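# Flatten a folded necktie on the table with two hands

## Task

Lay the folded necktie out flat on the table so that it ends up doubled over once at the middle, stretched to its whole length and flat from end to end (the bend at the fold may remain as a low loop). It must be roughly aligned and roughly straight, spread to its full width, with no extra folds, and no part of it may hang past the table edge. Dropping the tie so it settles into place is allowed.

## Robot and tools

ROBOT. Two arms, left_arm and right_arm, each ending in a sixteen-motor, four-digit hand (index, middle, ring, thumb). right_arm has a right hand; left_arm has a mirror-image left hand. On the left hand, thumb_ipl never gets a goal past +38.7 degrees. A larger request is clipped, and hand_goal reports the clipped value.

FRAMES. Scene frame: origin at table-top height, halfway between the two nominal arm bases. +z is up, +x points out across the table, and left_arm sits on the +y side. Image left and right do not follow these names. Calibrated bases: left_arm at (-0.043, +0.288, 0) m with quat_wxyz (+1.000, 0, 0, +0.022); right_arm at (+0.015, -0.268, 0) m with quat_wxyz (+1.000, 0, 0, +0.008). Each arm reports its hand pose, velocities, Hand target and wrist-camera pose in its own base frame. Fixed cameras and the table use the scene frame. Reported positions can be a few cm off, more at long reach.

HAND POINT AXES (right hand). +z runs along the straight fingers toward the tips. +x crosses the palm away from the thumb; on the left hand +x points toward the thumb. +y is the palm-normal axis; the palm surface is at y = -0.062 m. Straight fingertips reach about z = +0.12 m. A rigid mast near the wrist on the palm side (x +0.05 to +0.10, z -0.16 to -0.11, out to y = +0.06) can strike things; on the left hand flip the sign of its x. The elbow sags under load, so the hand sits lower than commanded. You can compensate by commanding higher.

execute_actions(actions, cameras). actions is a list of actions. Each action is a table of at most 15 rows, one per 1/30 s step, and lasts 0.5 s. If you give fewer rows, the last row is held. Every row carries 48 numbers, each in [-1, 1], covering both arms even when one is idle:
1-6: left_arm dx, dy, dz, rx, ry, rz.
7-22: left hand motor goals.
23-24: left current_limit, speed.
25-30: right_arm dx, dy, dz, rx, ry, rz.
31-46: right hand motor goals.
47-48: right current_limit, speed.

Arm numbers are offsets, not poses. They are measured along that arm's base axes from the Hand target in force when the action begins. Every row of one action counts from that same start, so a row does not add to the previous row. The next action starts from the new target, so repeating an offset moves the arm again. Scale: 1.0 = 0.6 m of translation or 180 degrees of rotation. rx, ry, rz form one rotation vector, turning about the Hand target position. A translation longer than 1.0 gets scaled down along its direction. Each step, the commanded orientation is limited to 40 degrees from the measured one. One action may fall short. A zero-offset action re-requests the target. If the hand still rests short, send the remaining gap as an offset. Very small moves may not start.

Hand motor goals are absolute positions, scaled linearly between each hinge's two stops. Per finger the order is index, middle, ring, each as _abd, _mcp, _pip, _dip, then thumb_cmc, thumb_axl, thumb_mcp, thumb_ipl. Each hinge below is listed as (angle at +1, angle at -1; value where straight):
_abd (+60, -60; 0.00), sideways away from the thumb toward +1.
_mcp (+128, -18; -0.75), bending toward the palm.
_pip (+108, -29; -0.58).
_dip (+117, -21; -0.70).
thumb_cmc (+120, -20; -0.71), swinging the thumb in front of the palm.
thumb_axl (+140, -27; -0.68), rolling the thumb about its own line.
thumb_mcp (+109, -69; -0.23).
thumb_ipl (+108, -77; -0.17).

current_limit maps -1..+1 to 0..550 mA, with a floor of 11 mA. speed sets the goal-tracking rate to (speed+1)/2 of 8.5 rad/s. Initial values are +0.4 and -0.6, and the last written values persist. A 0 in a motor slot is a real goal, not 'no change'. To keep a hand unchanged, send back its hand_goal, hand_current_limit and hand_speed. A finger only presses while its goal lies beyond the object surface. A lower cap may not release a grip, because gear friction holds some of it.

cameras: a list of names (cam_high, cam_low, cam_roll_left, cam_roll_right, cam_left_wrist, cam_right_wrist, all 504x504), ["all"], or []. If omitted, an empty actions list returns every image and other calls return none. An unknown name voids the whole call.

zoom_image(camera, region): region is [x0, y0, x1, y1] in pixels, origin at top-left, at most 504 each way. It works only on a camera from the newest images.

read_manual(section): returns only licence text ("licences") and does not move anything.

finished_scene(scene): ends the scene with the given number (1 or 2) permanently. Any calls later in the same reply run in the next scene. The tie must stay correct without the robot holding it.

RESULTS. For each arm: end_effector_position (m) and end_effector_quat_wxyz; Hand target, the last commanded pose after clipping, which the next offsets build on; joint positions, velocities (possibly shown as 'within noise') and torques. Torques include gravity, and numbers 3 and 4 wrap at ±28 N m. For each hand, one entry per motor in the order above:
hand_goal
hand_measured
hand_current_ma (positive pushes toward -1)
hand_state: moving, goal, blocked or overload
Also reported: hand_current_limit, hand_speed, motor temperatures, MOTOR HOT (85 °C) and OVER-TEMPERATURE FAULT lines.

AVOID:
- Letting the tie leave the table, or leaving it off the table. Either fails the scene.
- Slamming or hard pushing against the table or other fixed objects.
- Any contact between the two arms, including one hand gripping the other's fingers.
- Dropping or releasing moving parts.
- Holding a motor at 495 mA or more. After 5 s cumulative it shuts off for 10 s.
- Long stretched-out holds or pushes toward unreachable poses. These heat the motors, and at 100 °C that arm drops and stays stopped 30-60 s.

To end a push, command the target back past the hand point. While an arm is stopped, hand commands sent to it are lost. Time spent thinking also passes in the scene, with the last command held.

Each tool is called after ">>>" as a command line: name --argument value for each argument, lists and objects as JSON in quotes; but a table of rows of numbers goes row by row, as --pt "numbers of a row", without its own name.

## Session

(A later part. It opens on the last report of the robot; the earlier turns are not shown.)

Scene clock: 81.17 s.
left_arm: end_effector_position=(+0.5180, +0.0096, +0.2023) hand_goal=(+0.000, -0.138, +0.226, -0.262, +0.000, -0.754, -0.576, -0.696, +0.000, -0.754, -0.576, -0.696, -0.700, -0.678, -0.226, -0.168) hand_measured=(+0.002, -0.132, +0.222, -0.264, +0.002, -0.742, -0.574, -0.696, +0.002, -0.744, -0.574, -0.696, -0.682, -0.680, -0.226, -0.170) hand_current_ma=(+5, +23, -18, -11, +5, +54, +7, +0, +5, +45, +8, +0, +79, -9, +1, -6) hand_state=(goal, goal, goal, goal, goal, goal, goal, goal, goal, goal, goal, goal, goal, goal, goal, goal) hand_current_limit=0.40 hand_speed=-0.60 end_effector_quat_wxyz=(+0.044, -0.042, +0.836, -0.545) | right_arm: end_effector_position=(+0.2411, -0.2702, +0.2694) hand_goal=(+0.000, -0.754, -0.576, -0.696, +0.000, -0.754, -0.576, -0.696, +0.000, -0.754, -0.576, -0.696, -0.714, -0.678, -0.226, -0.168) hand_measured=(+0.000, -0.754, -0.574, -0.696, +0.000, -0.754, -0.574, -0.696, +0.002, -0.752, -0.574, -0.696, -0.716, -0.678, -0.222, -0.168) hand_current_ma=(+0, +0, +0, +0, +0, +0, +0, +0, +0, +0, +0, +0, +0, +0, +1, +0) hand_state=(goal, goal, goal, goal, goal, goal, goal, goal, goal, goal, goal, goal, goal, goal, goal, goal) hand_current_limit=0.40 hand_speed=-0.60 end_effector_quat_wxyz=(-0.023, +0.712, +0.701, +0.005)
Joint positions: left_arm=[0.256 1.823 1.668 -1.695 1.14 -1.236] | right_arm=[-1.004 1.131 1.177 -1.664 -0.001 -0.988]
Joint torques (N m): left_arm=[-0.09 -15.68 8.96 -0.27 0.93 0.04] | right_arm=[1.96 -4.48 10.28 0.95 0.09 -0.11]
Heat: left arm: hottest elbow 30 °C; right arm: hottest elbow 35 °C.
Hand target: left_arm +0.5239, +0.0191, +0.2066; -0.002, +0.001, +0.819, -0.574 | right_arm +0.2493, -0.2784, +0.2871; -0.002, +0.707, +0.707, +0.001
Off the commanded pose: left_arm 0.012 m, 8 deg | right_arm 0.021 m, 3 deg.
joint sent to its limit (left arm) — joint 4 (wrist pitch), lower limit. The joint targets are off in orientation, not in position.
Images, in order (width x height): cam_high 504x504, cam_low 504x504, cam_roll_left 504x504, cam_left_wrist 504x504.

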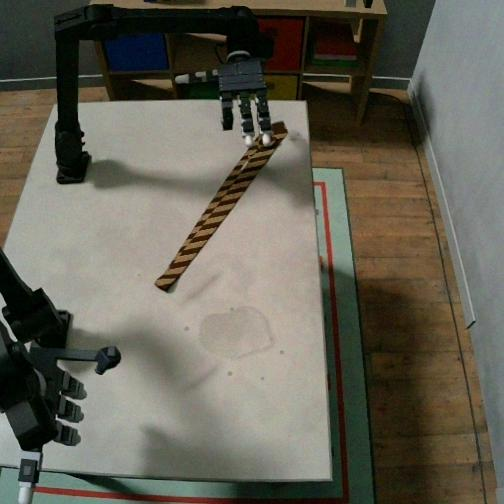

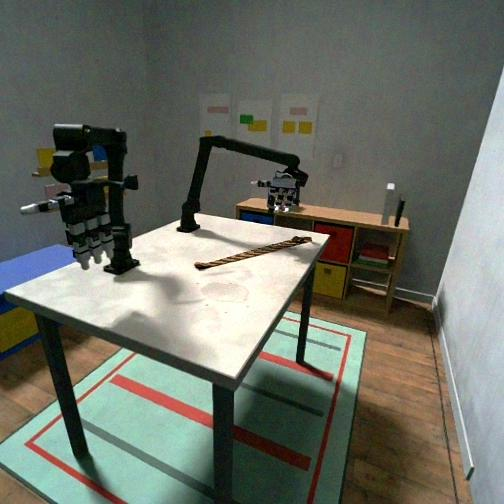

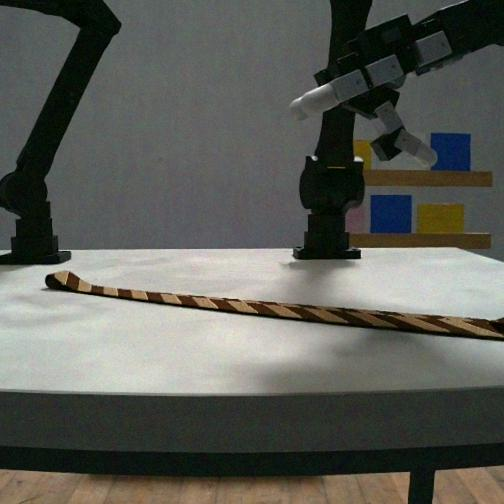

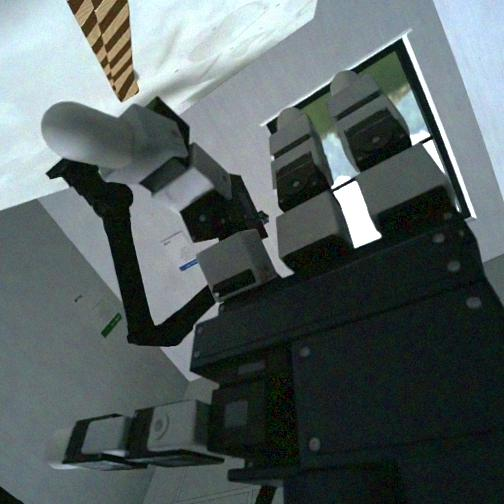

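>>> execute_actions --actions '[[[-0.15,-0.1,0.0,0,0,0,0,-0.137,0.226,-0.261,0,-0.754,-0.576,-0.696,0,-0.754,-0.576,-0.696,-0.7,-0.678,-0.226,-0.168,0.4,-0.6,0,0,0.0,0,0,0,0,-0.754,-0.576,-0.696,0,-0.754,-0.576,-0.696,0,-0.754,-0.576,-0.696,-0.714,-0.678,-0.226,-0.168,0.4,-0.6]]]' --cameras '["cam_high","cam_low","cam_left_wrist","cam_roll_left"]'

>>> zoom_image --camera "cam_low" --region '[270, 220, 340, 270]'

>>> zoom_image --camera "cam_high" --region '[230, 100, 310, 180]'

Scene clock: 82.20 s.
left_arm: end_effector_position=(+0.4255, -0.0435, +0.1996) hand_goal=(+0.000, -0.138, +0.226, -0.262, +0.000, -0.754, -0.576, -0.696, +0.000, -0.754, -0.576, -0.696, -0.700, -0.678, -0.226, -0.168) hand_measured=(+0.002, -0.134, +0.222, -0.264, +0.002, -0.742, -0.574, -0.696, +0.002, -0.744, -0.574, -0.696, -0.684, -0.680, -0.226, -0.170) hand_current_ma=(+5, +18, -15, -11, +5, +48, +7, +0, +5, +42, +8, +0, +69, -9, +1, -6) hand_state=(goal, goal, goal, goal, goal, goal, goal, goal, goal, goal, goal, goal, goal, goal, goal, goal) hand_current_limit=0.40 hand_speed=-0.60 end_effector_quat_wxyz=(+0.005, -0.026, +0.826, -0.563) | right_arm: end_effector_position=(+0.2411, -0.2702, +0.2694) hand_goal=(+0.000, -0.754, -0.576, -0.696, +0.000, -0.754, -0.576, -0.696, +0.000, -0.754, -0.576, -0.696, -0.714, -0.678, -0.226, -0.168) hand_measured=(+0.000, -0.754, -0.574, -0.696, +0.000, -0.754, -0.574, -0.696, +0.002, -0.752, -0.574, -0.696, -0.716, -0.678, -0.222, -0.168) hand_current_ma=(+0, +0, +0, +0, +0, +0, +0, +0, +0, +0, +0, +0, +0, +0, +1, +0) hand_state=(goal, goal, goal, goal, goal, goal, goal, goal, goal, goal, goal, goal, goal, goal, goal, goal) hand_current_limit=0.40 hand_speed=-0.60 end_effector_quat_wxyz=(-0.023, +0.712, +0.701, +0.005)
Joint positions: left_arm=[0.196 1.625 1.376 -1.696 1.166 -1.189] | right_arm=[-1.004 1.131 1.177 -1.664 -0.001 -0.988]
Joint torques (N m): left_arm=[-1.2 -12.45 9.11 -0.28 0.88 -0.03] | right_arm=[0.56 -3.25 10.19 0.77 0.08 -0.13]
Heat: left arm: hottest elbow 30 °C; right arm: hottest elbow 35 °C.
Hand target: left_arm +0.4339, -0.0408, +0.2066; -0.002, +0.001, +0.819, -0.574 | right_arm +0.2493, -0.2784, +0.2871; -0.002, +0.707, +0.707, +0.001
Off the commanded pose: left_arm 0.011 m, 3 deg | right_arm 0.021 m, 3 deg.
joint read past its limit (left arm) — joint 4 (wrist pitch), lower limit.
joint sent to its limit (left arm) — joint 4 (wrist pitch), lower limit. The joint targets are off in orientation, not in position.
Images, in order (width x height): cam_high 504x504, cam_low 504x504, cam_roll_left 504x504, cam_left_wrist 504x504.

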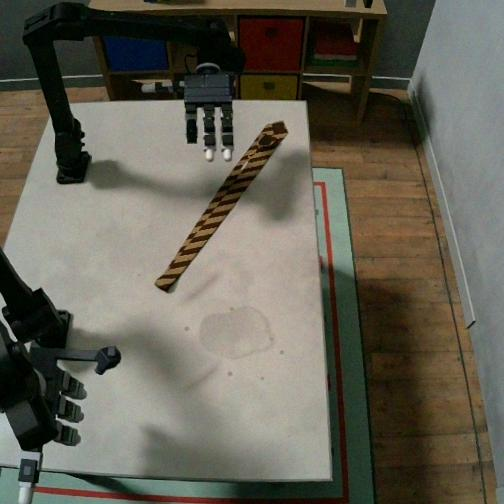

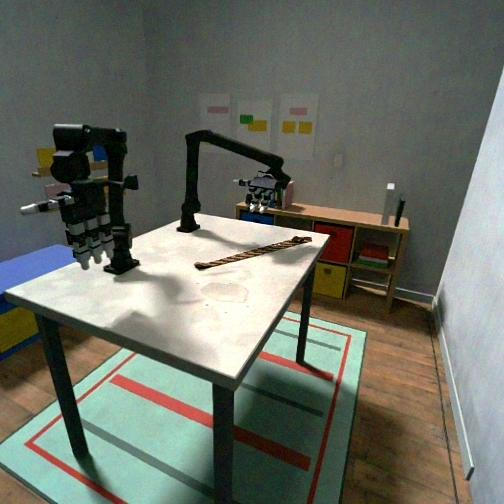

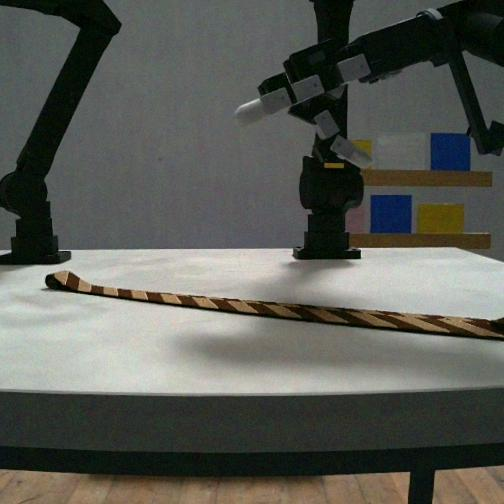

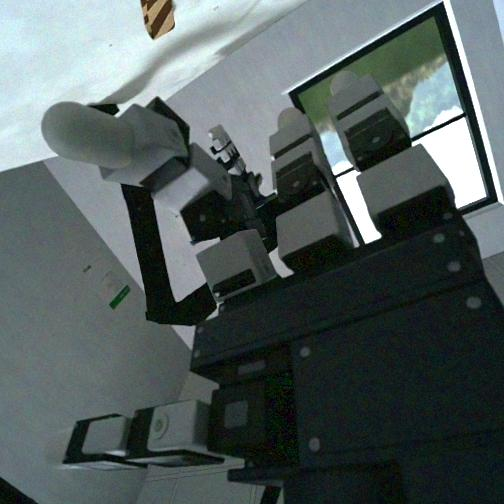

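Scaled by 7.200 from the camera's 504x504 image, which has a finer 720x720 frame.

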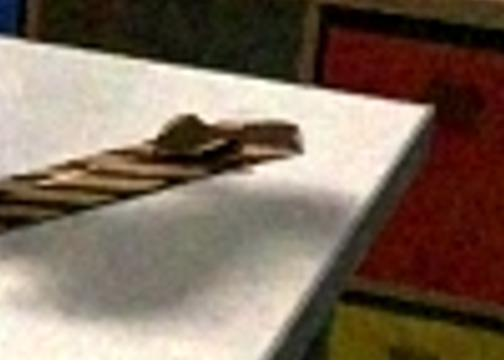

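Scaled by 6.300 from the camera's 504x504 image, which has a finer 720x720 frame.

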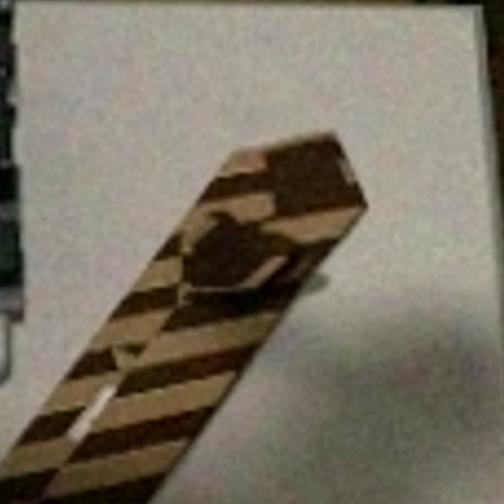

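>>> execute_actions --actions '[[[0.15,0.03,-0.06,0,0,0,0,-0.137,0.226,-0.261,0,-0.754,-0.576,-0.696,0,-0.754,-0.576,-0.696,-0.7,-0.678,-0.226,-0.168,0.4,-0.6,0,0,0.0,0,0,0,0,-0.754,-0.576,-0.696,0,-0.754,-0.576,-0.696,0,-0.754,-0.576,-0.696,-0.714,-0.678,-0.226,-0.168,0.4,-0.6]],[[0.15,0.03,-0.06,0,0,0,0,-0.137,0.226,-0.261,0,-0.754,-0.576,-0.696,0,-0.754,-0.576,-0.696,-0.7,-0.678,-0.226,-0.168,0.4,-0.6,0,0,0.0,0,0,0,0,-0.754,-0.576,-0.696,0,-0.754,-0.576,-0.696,0,-0.754,-0.576,-0.696,-0.714,-0.678,-0.226,-0.168,0.4,-0.6]],[[0.04,0.03,-0.07,0,0,0,0,-0.137,0.226,-0.261,0,-0.754,-0.576,-0.696,0,-0.754,-0.576,-0.696,-0.7,-0.678,-0.226,-0.168,0.4,-0.6,0,0,0.0,0,0,0,0,-0.754,-0.576,-0.696,0,-0.754,-0.576,-0.696,0,-0.754,-0.576,-0.696,-0.714,-0.678,-0.226,-0.168,0.4,-0.6]]]' --cameras '["cam_high","cam_low","cam_left_wrist","cam_roll_left"]'

>>> zoom_image --camera "cam_low" --region '[260, 200, 340, 270]'

>>> zoom_image --camera "cam_high" --region '[210, 90, 330, 190]'

>>> zoom_image --camera "cam_roll_left" --region '[354, 240, 504, 360]'

Scene clock: 85.23 s.
left_arm: end_effector_position=(+0.6234, +0.0023, +0.0719) hand_goal=(+0.000, -0.138, +0.226, -0.262, +0.000, -0.754, -0.576, -0.696, +0.000, -0.754, -0.576, -0.696, -0.700, -0.678, -0.226, -0.168) hand_measured=(-0.002, -0.134, +0.222, -0.264, -0.002, -0.742, -0.574, -0.696, -0.002, -0.744, -0.574, -0.696, -0.688, -0.680, -0.226, -0.168) hand_current_ma=(-4, +14, -14, -10, -4, +51, +7, +0, -4, +46, +8, +0, +47, -9, +4, -5) hand_state=(goal, goal, goal, goal, goal, goal, goal, goal, goal, goal, goal, goal, goal, goal, goal, goal) hand_current_limit=0.40 hand_speed=-0.60 end_effector_quat_wxyz=(+0.002, -0.034, +0.827, -0.561) | right_arm: end_effector_position=(+0.2411, -0.2702, +0.2694) hand_goal=(+0.000, -0.754, -0.576, -0.696, +0.000, -0.754, -0.576, -0.696, +0.000, -0.754, -0.576, -0.696, -0.714, -0.678, -0.226, -0.168) hand_measured=(+0.000, -0.754, -0.574, -0.696, +0.000, -0.754, -0.574, -0.696, +0.002, -0.752, -0.574, -0.696, -0.716, -0.678, -0.222, -0.168) hand_current_ma=(+0, +0, +0, +0, +0, +0, +0, +0, +0, +0, +0, +0, +0, +0, +1, +0) hand_state=(goal, goal, goal, goal, goal, goal, goal, goal, goal, goal, goal, goal, goal, goal, goal, goal) hand_current_limit=0.40 hand_speed=-0.60 end_effector_quat_wxyz=(-0.023, +0.712, +0.701, +0.005)
Joint positions: left_arm=[0.205 2.259 2.003 -1.695 1.161 -1.197] | right_arm=[-1.004 1.131 1.177 -1.664 -0.001 -0.988]
Joint torques (N m): left_arm=[-0.26 -22.12 10.3 -0.36 0.92 -0.01] | right_arm=[2.14 -4.19 10.22 0.76 0.07 -0.17]
Heat: left arm: hottest elbow 30 °C; right arm: hottest elbow 35 °C.
Hand target: left_arm +0.6378, +0.0131, +0.0925; -0.002, +0.001, +0.819, -0.574 | right_arm +0.2493, -0.2784, +0.2871; -0.002, +0.707, +0.707, +0.001
Off the commanded pose: left_arm 0.028 m, 4 deg | right_arm 0.021 m, 3 deg.
joint sent to its limit (left arm) — joint 4 (wrist pitch), lower limit. The joint targets are off in orientation, not in position.
Images, in order (width x height): cam_high 504x504, cam_low 504x504, cam_roll_left 504x504, cam_left_wrist 504x504.

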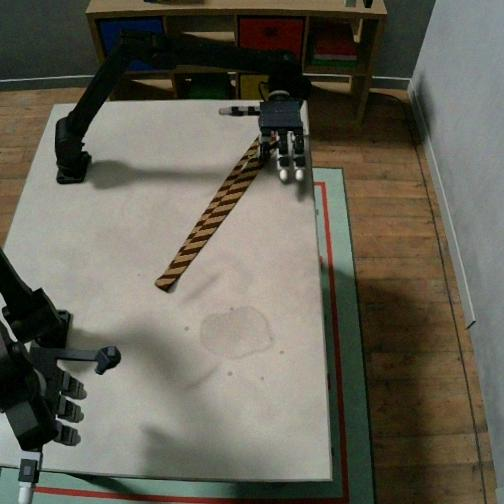

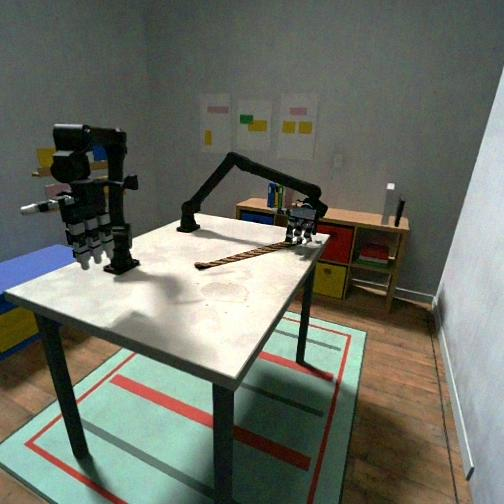

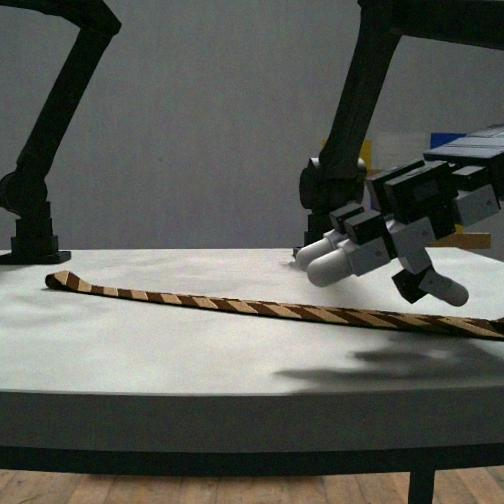

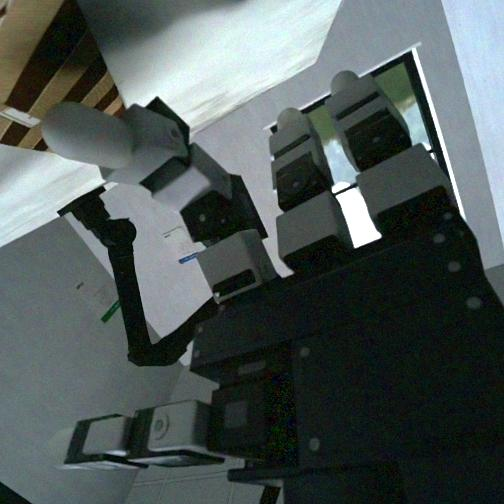

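Scaled by 6.300 from the camera's 504x504 image, which has a finer 720x720 frame.

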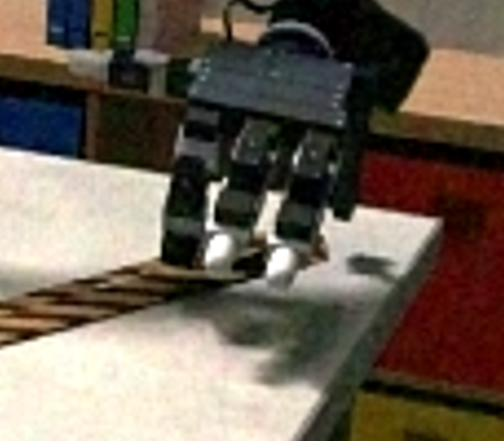

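Scaled by 4.200 from the camera's 504x504 image, which has a finer 720x720 frame.

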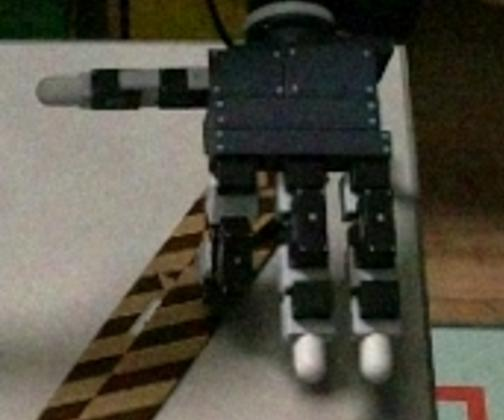

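Scaled by 3.360 from the camera's 504x504 image, which has a finer 720x720 frame.

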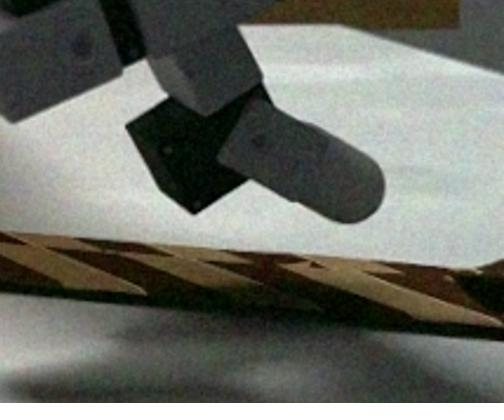

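>>> execute_actions --actions '[[[0.0,0.0,-0.027,0,0,0,0,-0.137,0.226,-0.261,0,-0.754,-0.576,-0.696,0,-0.754,-0.576,-0.696,-0.7,-0.678,-0.226,-0.168,0.4,-0.6,0,0,0.0,0,0,0,0,-0.754,-0.576,-0.696,0,-0.754,-0.576,-0.696,0,-0.754,-0.576,-0.696,-0.714,-0.678,-0.226,-0.168,0.4,-0.6]],[[0.03,0.06,0.0,0,0,0,0,-0.137,0.226,-0.261,0,-0.754,-0.576,-0.696,0,-0.754,-0.576,-0.696,-0.7,-0.678,-0.226,-0.168,0.4,-0.6,0,0,0.0,0,0,0,0,-0.754,-0.576,-0.696,0,-0.754,-0.576,-0.696,0,-0.754,-0.576,-0.696,-0.714,-0.678,-0.226,-0.168,0.4,-0.6]]]' --cameras '["cam_high","cam_low","cam_left_wrist","cam_roll_left"]'

>>> zoom_image --camera "cam_low" --region '[260, 200, 340, 270]'

>>> zoom_image --camera "cam_left_wrist" --region '[0, 0, 240, 240]'

>>> zoom_image --camera "cam_roll_left" --region '[354, 240, 504, 360]'

Scene clock: 87.03 s.
left_arm: end_effector_position=(+0.6407, +0.0462, +0.0631) hand_goal=(+0.000, -0.138, +0.226, -0.262, +0.000, -0.754, -0.576, -0.696, +0.000, -0.754, -0.576, -0.696, -0.700, -0.678, -0.226, -0.168) hand_measured=(-0.002, -0.134, +0.222, -0.264, -0.002, -0.742, -0.574, -0.696, -0.002, -0.744, -0.574, -0.696, -0.688, -0.680, -0.226, -0.168) hand_current_ma=(-4, +13, -14, -10, -4, +51, +7, +0, -4, +47, +8, +0, +46, -9, +4, -5) hand_state=(goal, goal, goal, goal, goal, goal, goal, goal, goal, goal, goal, goal, goal, goal, goal, goal) hand_current_limit=0.40 hand_speed=-0.60 end_effector_quat_wxyz=(+0.032, -0.041, +0.832, -0.553) | right_arm: end_effector_position=(+0.2411, -0.2702, +0.2694) hand_goal=(+0.000, -0.754, -0.576, -0.696, +0.000, -0.754, -0.576, -0.696, +0.000, -0.754, -0.576, -0.696, -0.714, -0.678, -0.226, -0.168) hand_measured=(+0.000, -0.754, -0.574, -0.696, +0.000, -0.754, -0.574, -0.696, +0.002, -0.752, -0.574, -0.696, -0.716, -0.678, -0.222, -0.168) hand_current_ma=(+0, +0, +0, +0, +0, +0, +0, +0, +0, +0, +0, +0, +0, +0, +1, +0) hand_state=(goal, goal, goal, goal, goal, goal, goal, goal, goal, goal, goal, goal, goal, goal, goal, goal) hand_current_limit=0.40 hand_speed=-0.60 end_effector_quat_wxyz=(-0.023, +0.712, +0.701, +0.005)
Joint positions: left_arm=[0.264 2.306 2.074 -1.695 1.145 -1.175] | right_arm=[-1.004 1.131 1.177 -1.664 -0.001 -0.988]
Joint torques (N m): left_arm=[-1.08 -20.95 11.32 -0.36 0.88 -0.16] | right_arm=[1.38 -3.6 10.26 0.79 0.09 -0.21]
Heat: left arm: hottest elbow 30 °C; right arm: hottest elbow 35 °C.
Hand target: left_arm +0.6559, +0.0492, +0.0765; -0.002, +0.001, +0.819, -0.574 | right_arm +0.2493, -0.2784, +0.2871; -0.002, +0.707, +0.707, +0.001
Off the commanded pose: left_arm 0.020 m, 7 deg | right_arm 0.021 m, 3 deg.
joint read past its limit (left arm) — joint 4 (wrist pitch), lower limit.
joint sent to its limit (left arm) — joint 4 (wrist pitch), lower limit. The joint targets are off in orientation, not in position.
Images, in order (width x height): cam_high 504x504, cam_low 504x504, cam_roll_left 504x504, cam_left_wrist 504x504.

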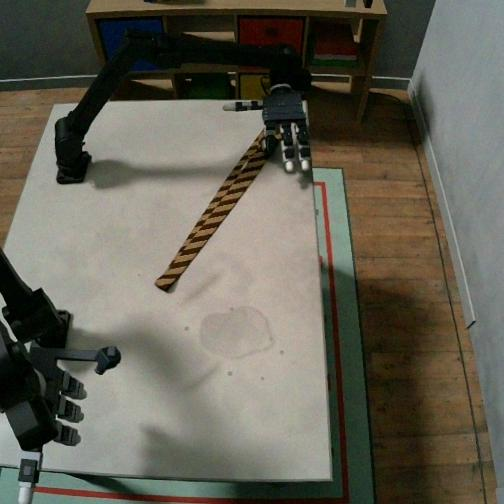

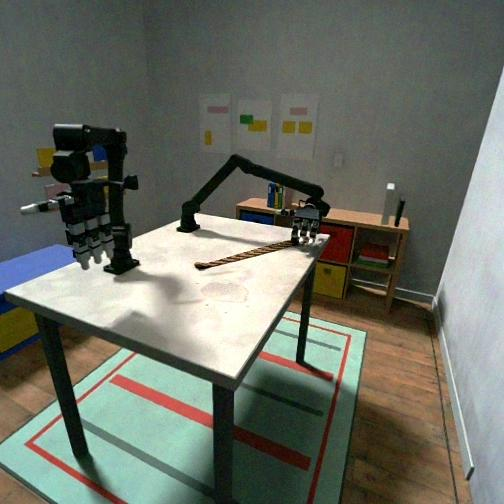

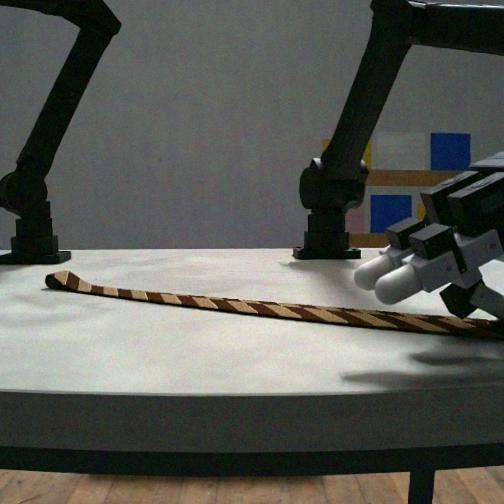

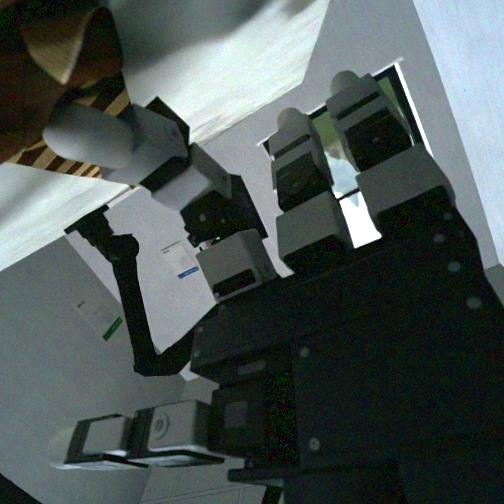

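Scaled by 6.300 from the camera's 504x504 image, which has a finer 720x720 frame.

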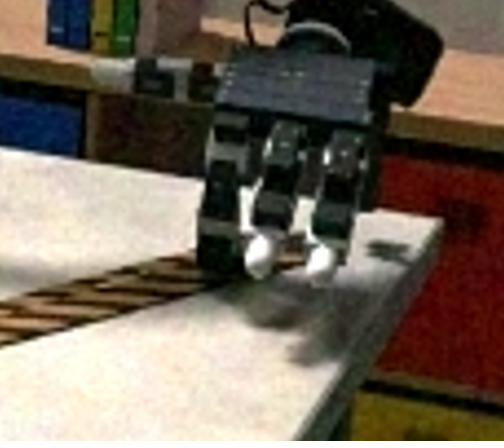

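Scaled by 2.100 from the camera's 504x504 image, which has a finer 720x720 frame.

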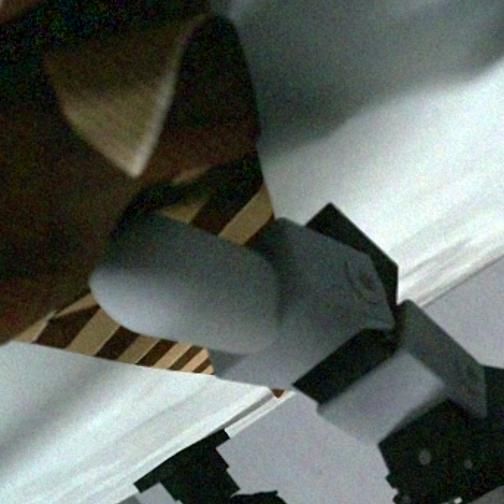

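Scaled by 3.360 from the camera's 504x504 image, which has a finer 720x720 frame.

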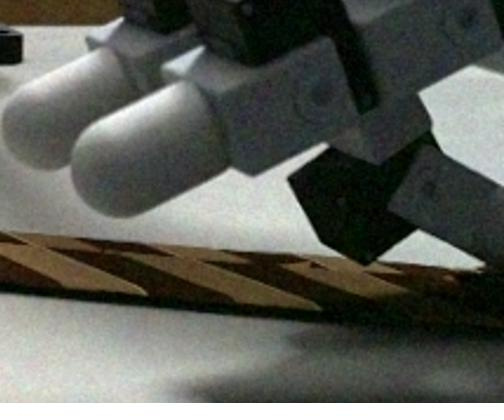

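>>> execute_actions --actions '[[[0.02,0.06,-0.008,0,0,0,0,-0.137,0.226,-0.261,0,-0.754,-0.576,-0.696,0,-0.754,-0.576,-0.696,-0.7,-0.678,-0.226,-0.168,0.4,-0.6,0,0,0.0,0,0,0,0,-0.754,-0.576,-0.696,0,-0.754,-0.576,-0.696,0,-0.754,-0.576,-0.696,-0.714,-0.678,-0.226,-0.168,0.4,-0.6]]]' --cameras '["cam_high","cam_low","cam_left_wrist"]'

>>> zoom_image --camera "cam_high" --region '[210, 90, 330, 190]'

>>> zoom_image --camera "cam_left_wrist" --region '[0, 0, 240, 240]'

Scene clock: 88.13 s.
left_arm: end_effector_position=(+0.6538, +0.0777, +0.0584) hand_goal=(+0.000, -0.138, +0.226, -0.262, +0.000, -0.754, -0.576, -0.696, +0.000, -0.754, -0.576, -0.696, -0.700, -0.678, -0.226, -0.168) hand_measured=(-0.002, -0.136, +0.224, -0.264, -0.002, -0.742, -0.574, -0.696, -0.002, -0.744, -0.574, -0.696, -0.690, -0.680, -0.226, -0.168) hand_current_ma=(-4, +12, -7, -5, -4, +51, +7, +0, -4, +47, +8, +0, +45, -9, +4, -5) hand_state=(goal, goal, goal, goal, goal, goal, goal, goal, goal, goal, goal, goal, goal, goal, goal, goal) hand_current_limit=0.40 hand_speed=-0.60 end_effector_quat_wxyz=(+0.051, -0.048, +0.836, -0.544) | right_arm: end_effector_position=(+0.2411, -0.2702, +0.2694) hand_goal=(+0.000, -0.754, -0.576, -0.696, +0.000, -0.754, -0.576, -0.696, +0.000, -0.754, -0.576, -0.696, -0.714, -0.678, -0.226, -0.168) hand_measured=(+0.000, -0.754, -0.574, -0.696, +0.000, -0.754, -0.574, -0.696, +0.002, -0.752, -0.574, -0.696, -0.716, -0.678, -0.222, -0.168) hand_current_ma=(+0, +0, +0, +0, +0, +0, +0, +0, +0, +0, +0, +0, +0, +0, +1, +0) hand_state=(goal, goal, goal, goal, goal, goal, goal, goal, goal, goal, goal, goal, goal, goal, goal, goal) hand_current_limit=0.40 hand_speed=-0.60 end_effector_quat_wxyz=(-0.023, +0.712, +0.701, +0.005)
Joint positions: left_arm=[0.302 2.345 2.141 -1.695 1.13 -1.175] | right_arm=[-1.004 1.131 1.177 -1.664 -0.001 -0.988]
Joint torques (N m): left_arm=[-1.08 -21.42 11.45 -0.32 0.84 -0.17] | right_arm=[2.02 -4.42 10.22 0.68 0.09 -0.12]
Heat: left arm: hottest elbow 30 °C; right arm: hottest elbow 35 °C.
Hand target: left_arm +0.6679, +0.0850, +0.0716; -0.002, +0.001, +0.819, -0.574 | right_arm +0.2493, -0.2784, +0.2871; -0.002, +0.707, +0.707, +0.001
Off the commanded pose: left_arm 0.021 m, 9 deg | right_arm 0.021 m, 3 deg.
joint read past its limit (left arm) — joint 4 (wrist pitch), lower limit.
joint sent to its limit (left arm) — joint 4 (wrist pitch), lower limit. The joint targets are off in orientation, not in position.
Images, in order (width x height): cam_high 504x504, cam_low 504x504, cam_left_wrist 504x504.

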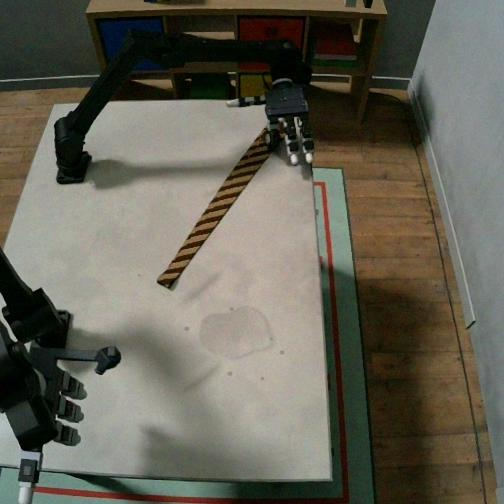

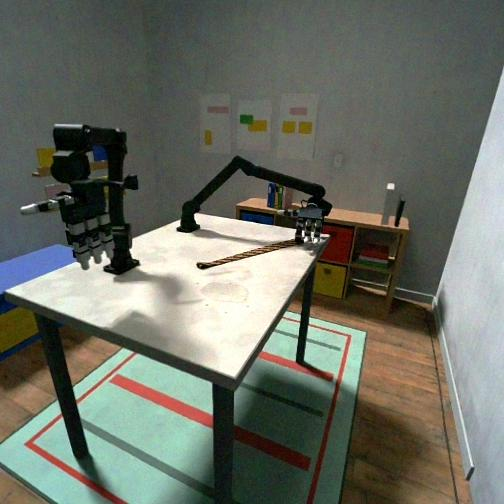

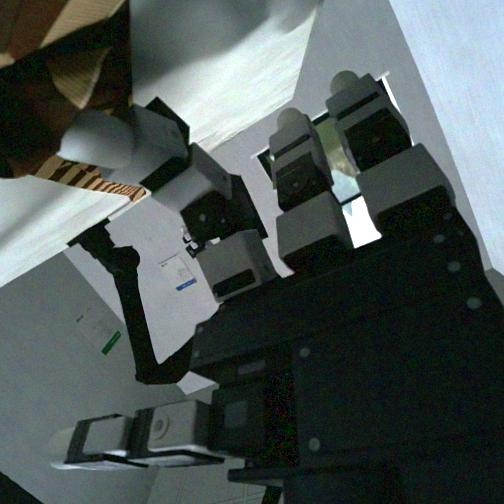

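Scaled by 4.200 from the camera's 504x504 image, which has a finer 720x720 frame.

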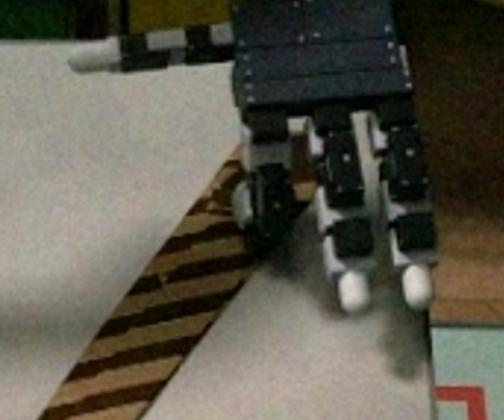

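Scaled by 2.100 from the camera's 504x504 image, which has a finer 720x720 frame.

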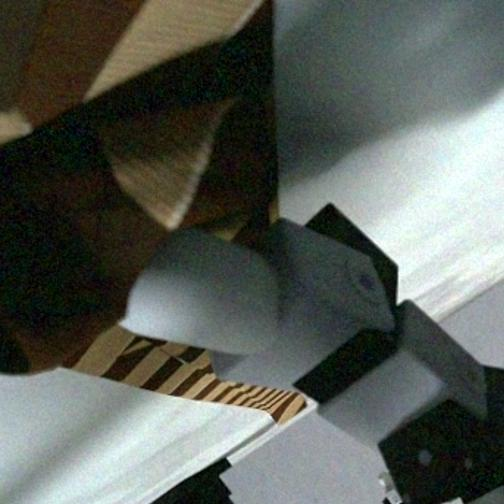

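>>> execute_actions --actions '[[[0.02,0.05,0,0,0,0,0,-0.137,0.226,-0.261,0,-0.754,-0.576,-0.696,0,-0.754,-0.576,-0.696,-0.7,-0.678,-0.226,-0.168,0.4,-0.6,0,0,0,0,0,0,0,-0.754,-0.576,-0.696,0,-0.754,-0.576,-0.696,0,-0.754,-0.576,-0.696,-0.714,-0.678,-0.226,-0.168,0.4,-0.6]]]' --cameras '["cam_left_wrist","cam_high","cam_low"]'

Scene clock: 90.40 s.
left_arm: end_effector_position=(+0.6674, +0.1064, +0.0597) hand_goal=(+0.000, -0.138, +0.226, -0.262, +0.000, -0.754, -0.576, -0.696, +0.000, -0.754, -0.576, -0.696, -0.700, -0.678, -0.226, -0.168) hand_measured=(-0.002, -0.136, +0.224, -0.264, -0.002, -0.742, -0.574, -0.696, -0.002, -0.742, -0.574, -0.696, -0.690, -0.680, -0.226, -0.168) hand_current_ma=(-4, +11, -5, -4, -5, +50, +7, +0, -5, +47, +8, +0, +44, -9, +4, -5) hand_state=(goal, goal, goal, goal, goal, goal, goal, goal, goal, goal, goal, goal, goal, goal, goal, goal) hand_current_limit=0.40 hand_speed=-0.60 end_effector_quat_wxyz=(+0.072, -0.055, +0.840, -0.535) | right_arm: end_effector_position=(+0.2411, -0.2702, +0.2694) hand_goal=(+0.000, -0.754, -0.576, -0.696, +0.000, -0.754, -0.576, -0.696, +0.000, -0.754, -0.576, -0.696, -0.714, -0.678, -0.226, -0.168) hand_measured=(+0.000, -0.754, -0.574, -0.696, +0.000, -0.754, -0.574, -0.696, +0.002, -0.752, -0.574, -0.696, -0.716, -0.678, -0.222, -0.168) hand_current_ma=(+0, +0, +0, +0, +0, +0, +0, +0, +0, +0, +0, +0, +0, +0, +1, +0) hand_state=(goal, goal, goal, goal, goal, goal, goal, goal, goal, goal, goal, goal, goal, goal, goal, goal) hand_current_limit=0.40 hand_speed=-0.60 end_effector_quat_wxyz=(-0.023, +0.712, +0.701, +0.005)
Joint positions: left_arm=[0.335 2.378 2.216 -1.695 1.121 -1.186] | right_arm=[-1.004 1.131 1.177 -1.664 -0.001 -0.988]
Joint torques (N m): left_arm=[-0.5 -21.66 11.48 -0.24 0.88 -0.19] | right_arm=[1.79 -3.66 10.11 0.76 0.11 -0.14]
Heat: left arm: hottest elbow 31 °C; right arm: hottest elbow 36 °C.
Hand target: left_arm +0.6799, +0.1152, +0.0718; -0.002, +0.001, +0.819, -0.574 | right_arm +0.2493, -0.2784, +0.2871; -0.002, +0.707, +0.707, +0.001
Off the commanded pose: left_arm 0.019 m, 12 deg | right_arm 0.021 m, 3 deg.
joint read past its limit (left arm) — joint 4 (wrist pitch), lower limit.
joint sent to its limit (left arm) — joint 4 (wrist pitch), lower limit. The joint targets are off in orientation, not in position.
Images, in order (width x height): cam_high 504x504, cam_low 504x504, cam_left_wrist 504x504.

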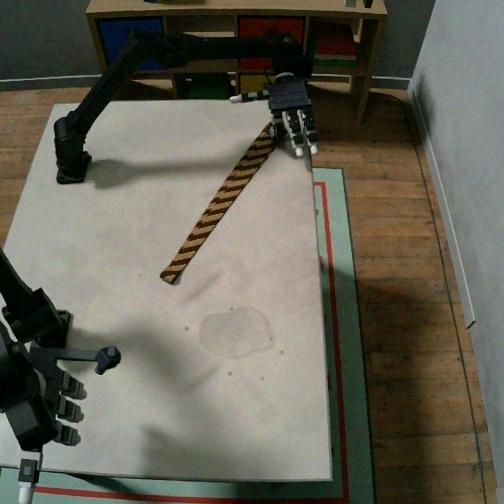

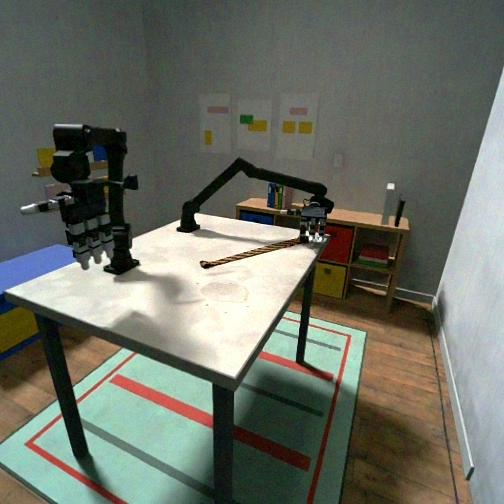

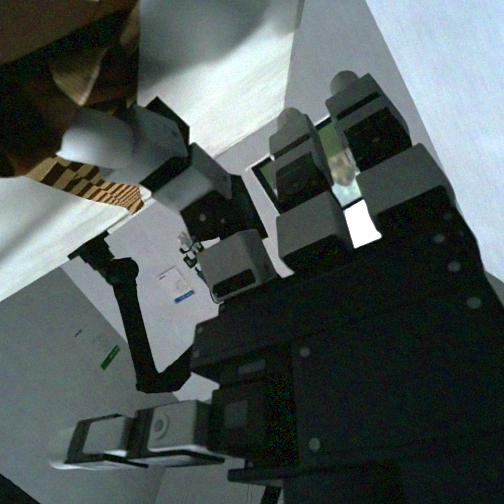

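>>> zoom_image --camera "cam_left_wrist" --region '[0, 0, 220, 250]'

>>> zoom_image --camera "cam_high" --region '[150, 80, 330, 300]'

Scaled by 2.016 from the camera's 504x504 image, which has a finer 720x720 frame.

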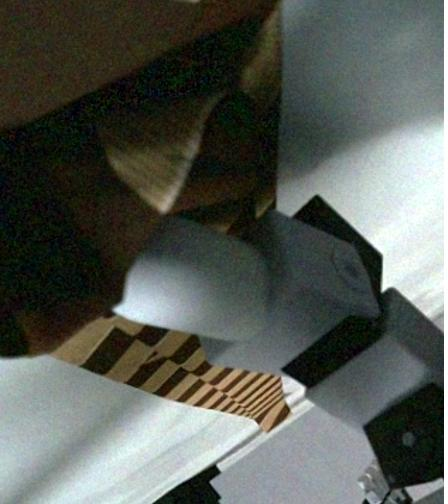

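Scaled by 2.291 from the camera's 504x504 image, which has a finer 720x720 frame.

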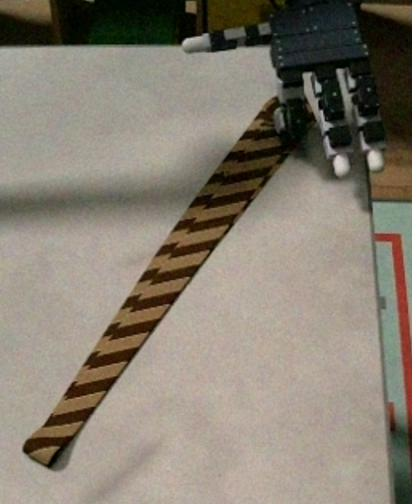

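>>> execute_actions --actions '[[[0.015,0.03,0.0,0,0,0,0,-0.137,0.226,-0.261,0,-0.754,-0.576,-0.696,0,-0.754,-0.576,-0.696,-0.7,-0.678,-0.226,-0.168,0.4,-0.6,0,0,0,0,0,0,0,-0.754,-0.576,-0.696,0,-0.754,-0.576,-0.696,0,-0.754,-0.576,-0.696,-0.714,-0.678,-0.226,-0.168,0.4,-0.6]],[[0.0,0,0.1,0,0,0,0,-0.137,0.226,-0.261,0,-0.754,-0.576,-0.696,0,-0.754,-0.576,-0.696,-0.7,-0.678,-0.226,-0.168,0.4,-0.6,0,0,0,0,0,0,0,-0.754,-0.576,-0.696,0,-0.754,-0.576,-0.696,0,-0.754,-0.576,-0.696,-0.714,-0.678,-0.226,-0.168,0.4,-0.6]],[[-0.14,-0.05,0.05,0,0,0,0,-0.137,0.226,-0.261,0,-0.754,-0.576,-0.696,0,-0.754,-0.576,-0.696,-0.7,-0.678,-0.226,-0.168,0.4,-0.6,0,0,0,0,0,0,0,-0.754,-0.576,-0.696,0,-0.754,-0.576,-0.696,0,-0.754,-0.576,-0.696,-0.714,-0.678,-0.226,-0.168,0.4,-0.6]],[[-0.15,0.0,0.05,0,0,0,0,-0.137,0.226,-0.261,0,-0.754,-0.576,-0.696,0,-0.754,-0.576,-0.696,-0.7,-0.678,-0.226,-0.168,0.4,-0.6,0,0,0,0,0,0,0,-0.754,-0.576,-0.696,0,-0.754,-0.576,-0.696,0,-0.754,-0.576,-0.696,-0.714,-0.678,-0.226,-0.168,0.4,-0.6]]]' --cameras '["cam_left_wrist","cam_high","cam_low","cam_roll_left"]'

>>> zoom_image --camera "cam_high" --region '[220, 90, 330, 200]'

>>> zoom_image --camera "cam_low" --region '[180, 200, 340, 300]'

Scene clock: 93.27 s.
left_arm: end_effector_position=(+0.5082, +0.0988, +0.1865) hand_goal=(+0.000, -0.138, +0.226, -0.262, +0.000, -0.754, -0.576, -0.696, +0.000, -0.754, -0.576, -0.696, -0.700, -0.678, -0.226, -0.168) hand_measured=(+0.002, -0.136, +0.226, -0.262, +0.002, -0.742, -0.574, -0.696, +0.002, -0.744, -0.574, -0.696, -0.690, -0.680, -0.224, -0.168) hand_current_ma=(+4, +8, +2, +1, +3, +51, +7, +0, +3, +45, +8, +0, +41, -9, +6, -4) hand_state=(goal, goal, goal, goal, goal, goal, goal, goal, goal, goal, goal, goal, goal, goal, goal, goal) hand_current_limit=0.40 hand_speed=-0.60 end_effector_quat_wxyz=(+0.085, -0.074, +0.850, -0.515) | right_arm: end_effector_position=(+0.2411, -0.2702, +0.2694) hand_goal=(+0.000, -0.754, -0.576, -0.696, +0.000, -0.754, -0.576, -0.696, +0.000, -0.754, -0.576, -0.696, -0.714, -0.678, -0.226, -0.168) hand_measured=(+0.000, -0.754, -0.574, -0.696, +0.000, -0.754, -0.574, -0.696, +0.002, -0.752, -0.574, -0.696, -0.716, -0.678, -0.222, -0.168) hand_current_ma=(+0, +0, +0, +0, +0, +0, +0, +0, +0, +0, +0, +0, +0, +0, +1, +0) hand_state=(goal, goal, goal, goal, goal, goal, goal, goal, goal, goal, goal, goal, goal, goal, goal, goal) hand_current_limit=0.40 hand_speed=-0.60 end_effector_quat_wxyz=(-0.023, +0.712, +0.701, +0.005)
Joint positions: left_arm=[0.409 1.831 1.658 -1.695 1.074 -1.158] | right_arm=[-1.004 1.131 1.177 -1.664 -0.001 -0.988]
Joint torques (N m): left_arm=[-1.2 -15.5 9.07 -0.28 0.9 0.03] | right_arm=[1.44 -3.02 10.28 0.95 0.06 -0.17]
Heat: left arm: hottest elbow 31 °C; right arm: hottest elbow 36 °C.
Hand target: left_arm +0.5149, +0.1031, +0.1915; -0.002, +0.001, +0.819, -0.574 | right_arm +0.2493, -0.2784, +0.2871; -0.002, +0.707, +0.707, +0.001
Off the commanded pose: left_arm 0.009 m, 15 deg | right_arm 0.021 m, 3 deg.
joint read past its limit (left arm) — joint 4 (wrist pitch), lower limit.
joint sent to its limit (left arm) — joint 4 (wrist pitch), lower limit. The joint targets are off in orientation, not in position.
Images, in order (width x height): cam_high 504x504, cam_low 504x504, cam_roll_left 504x504, cam_left_wrist 504x504.

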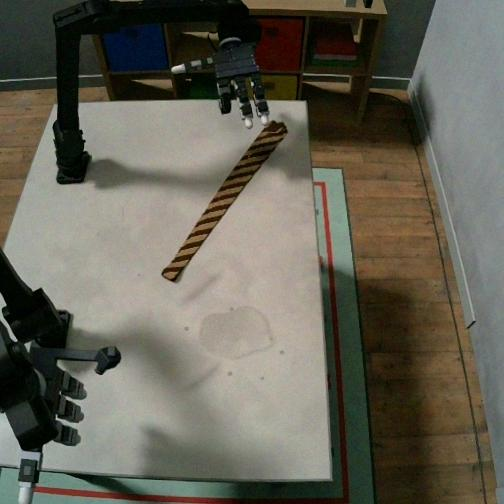

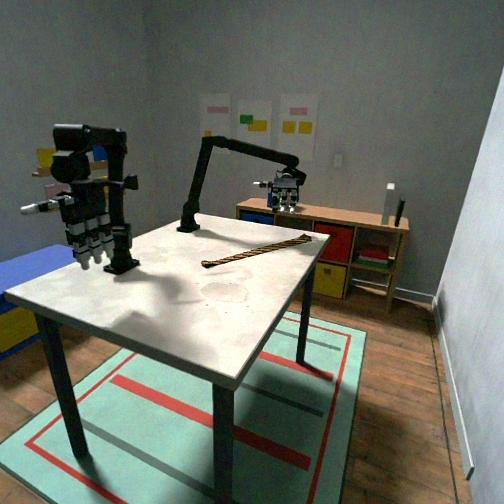

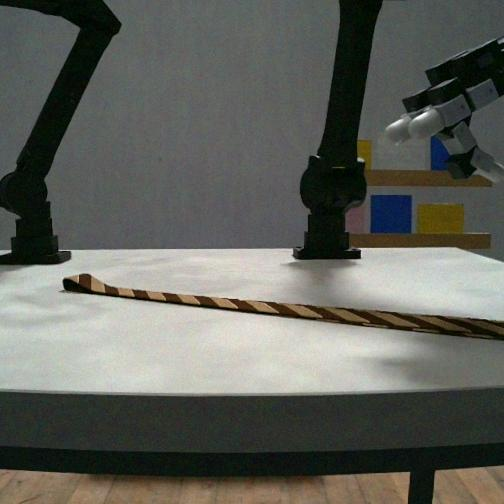

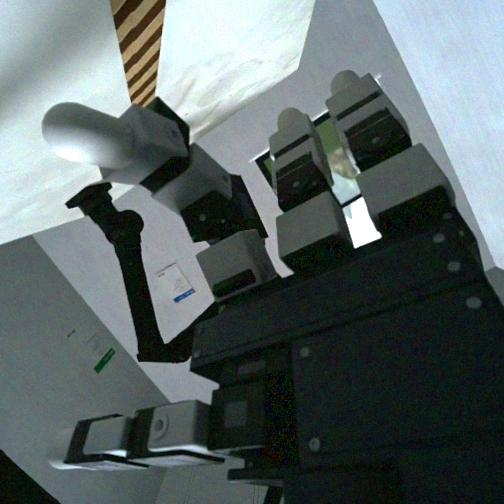

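Scaled by 4.582 from the camera's 504x504 image, which has a finer 720x720 frame.

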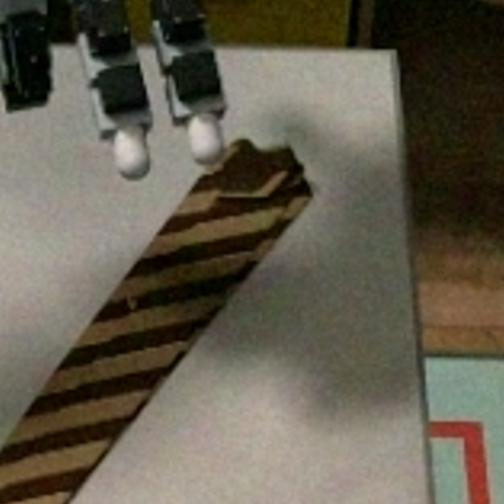

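Scaled by 3.150 from the camera's 504x504 image, which has a finer 720x720 frame.

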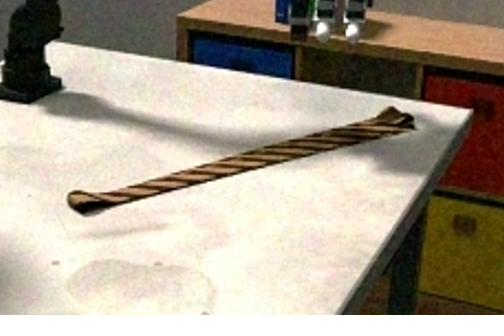

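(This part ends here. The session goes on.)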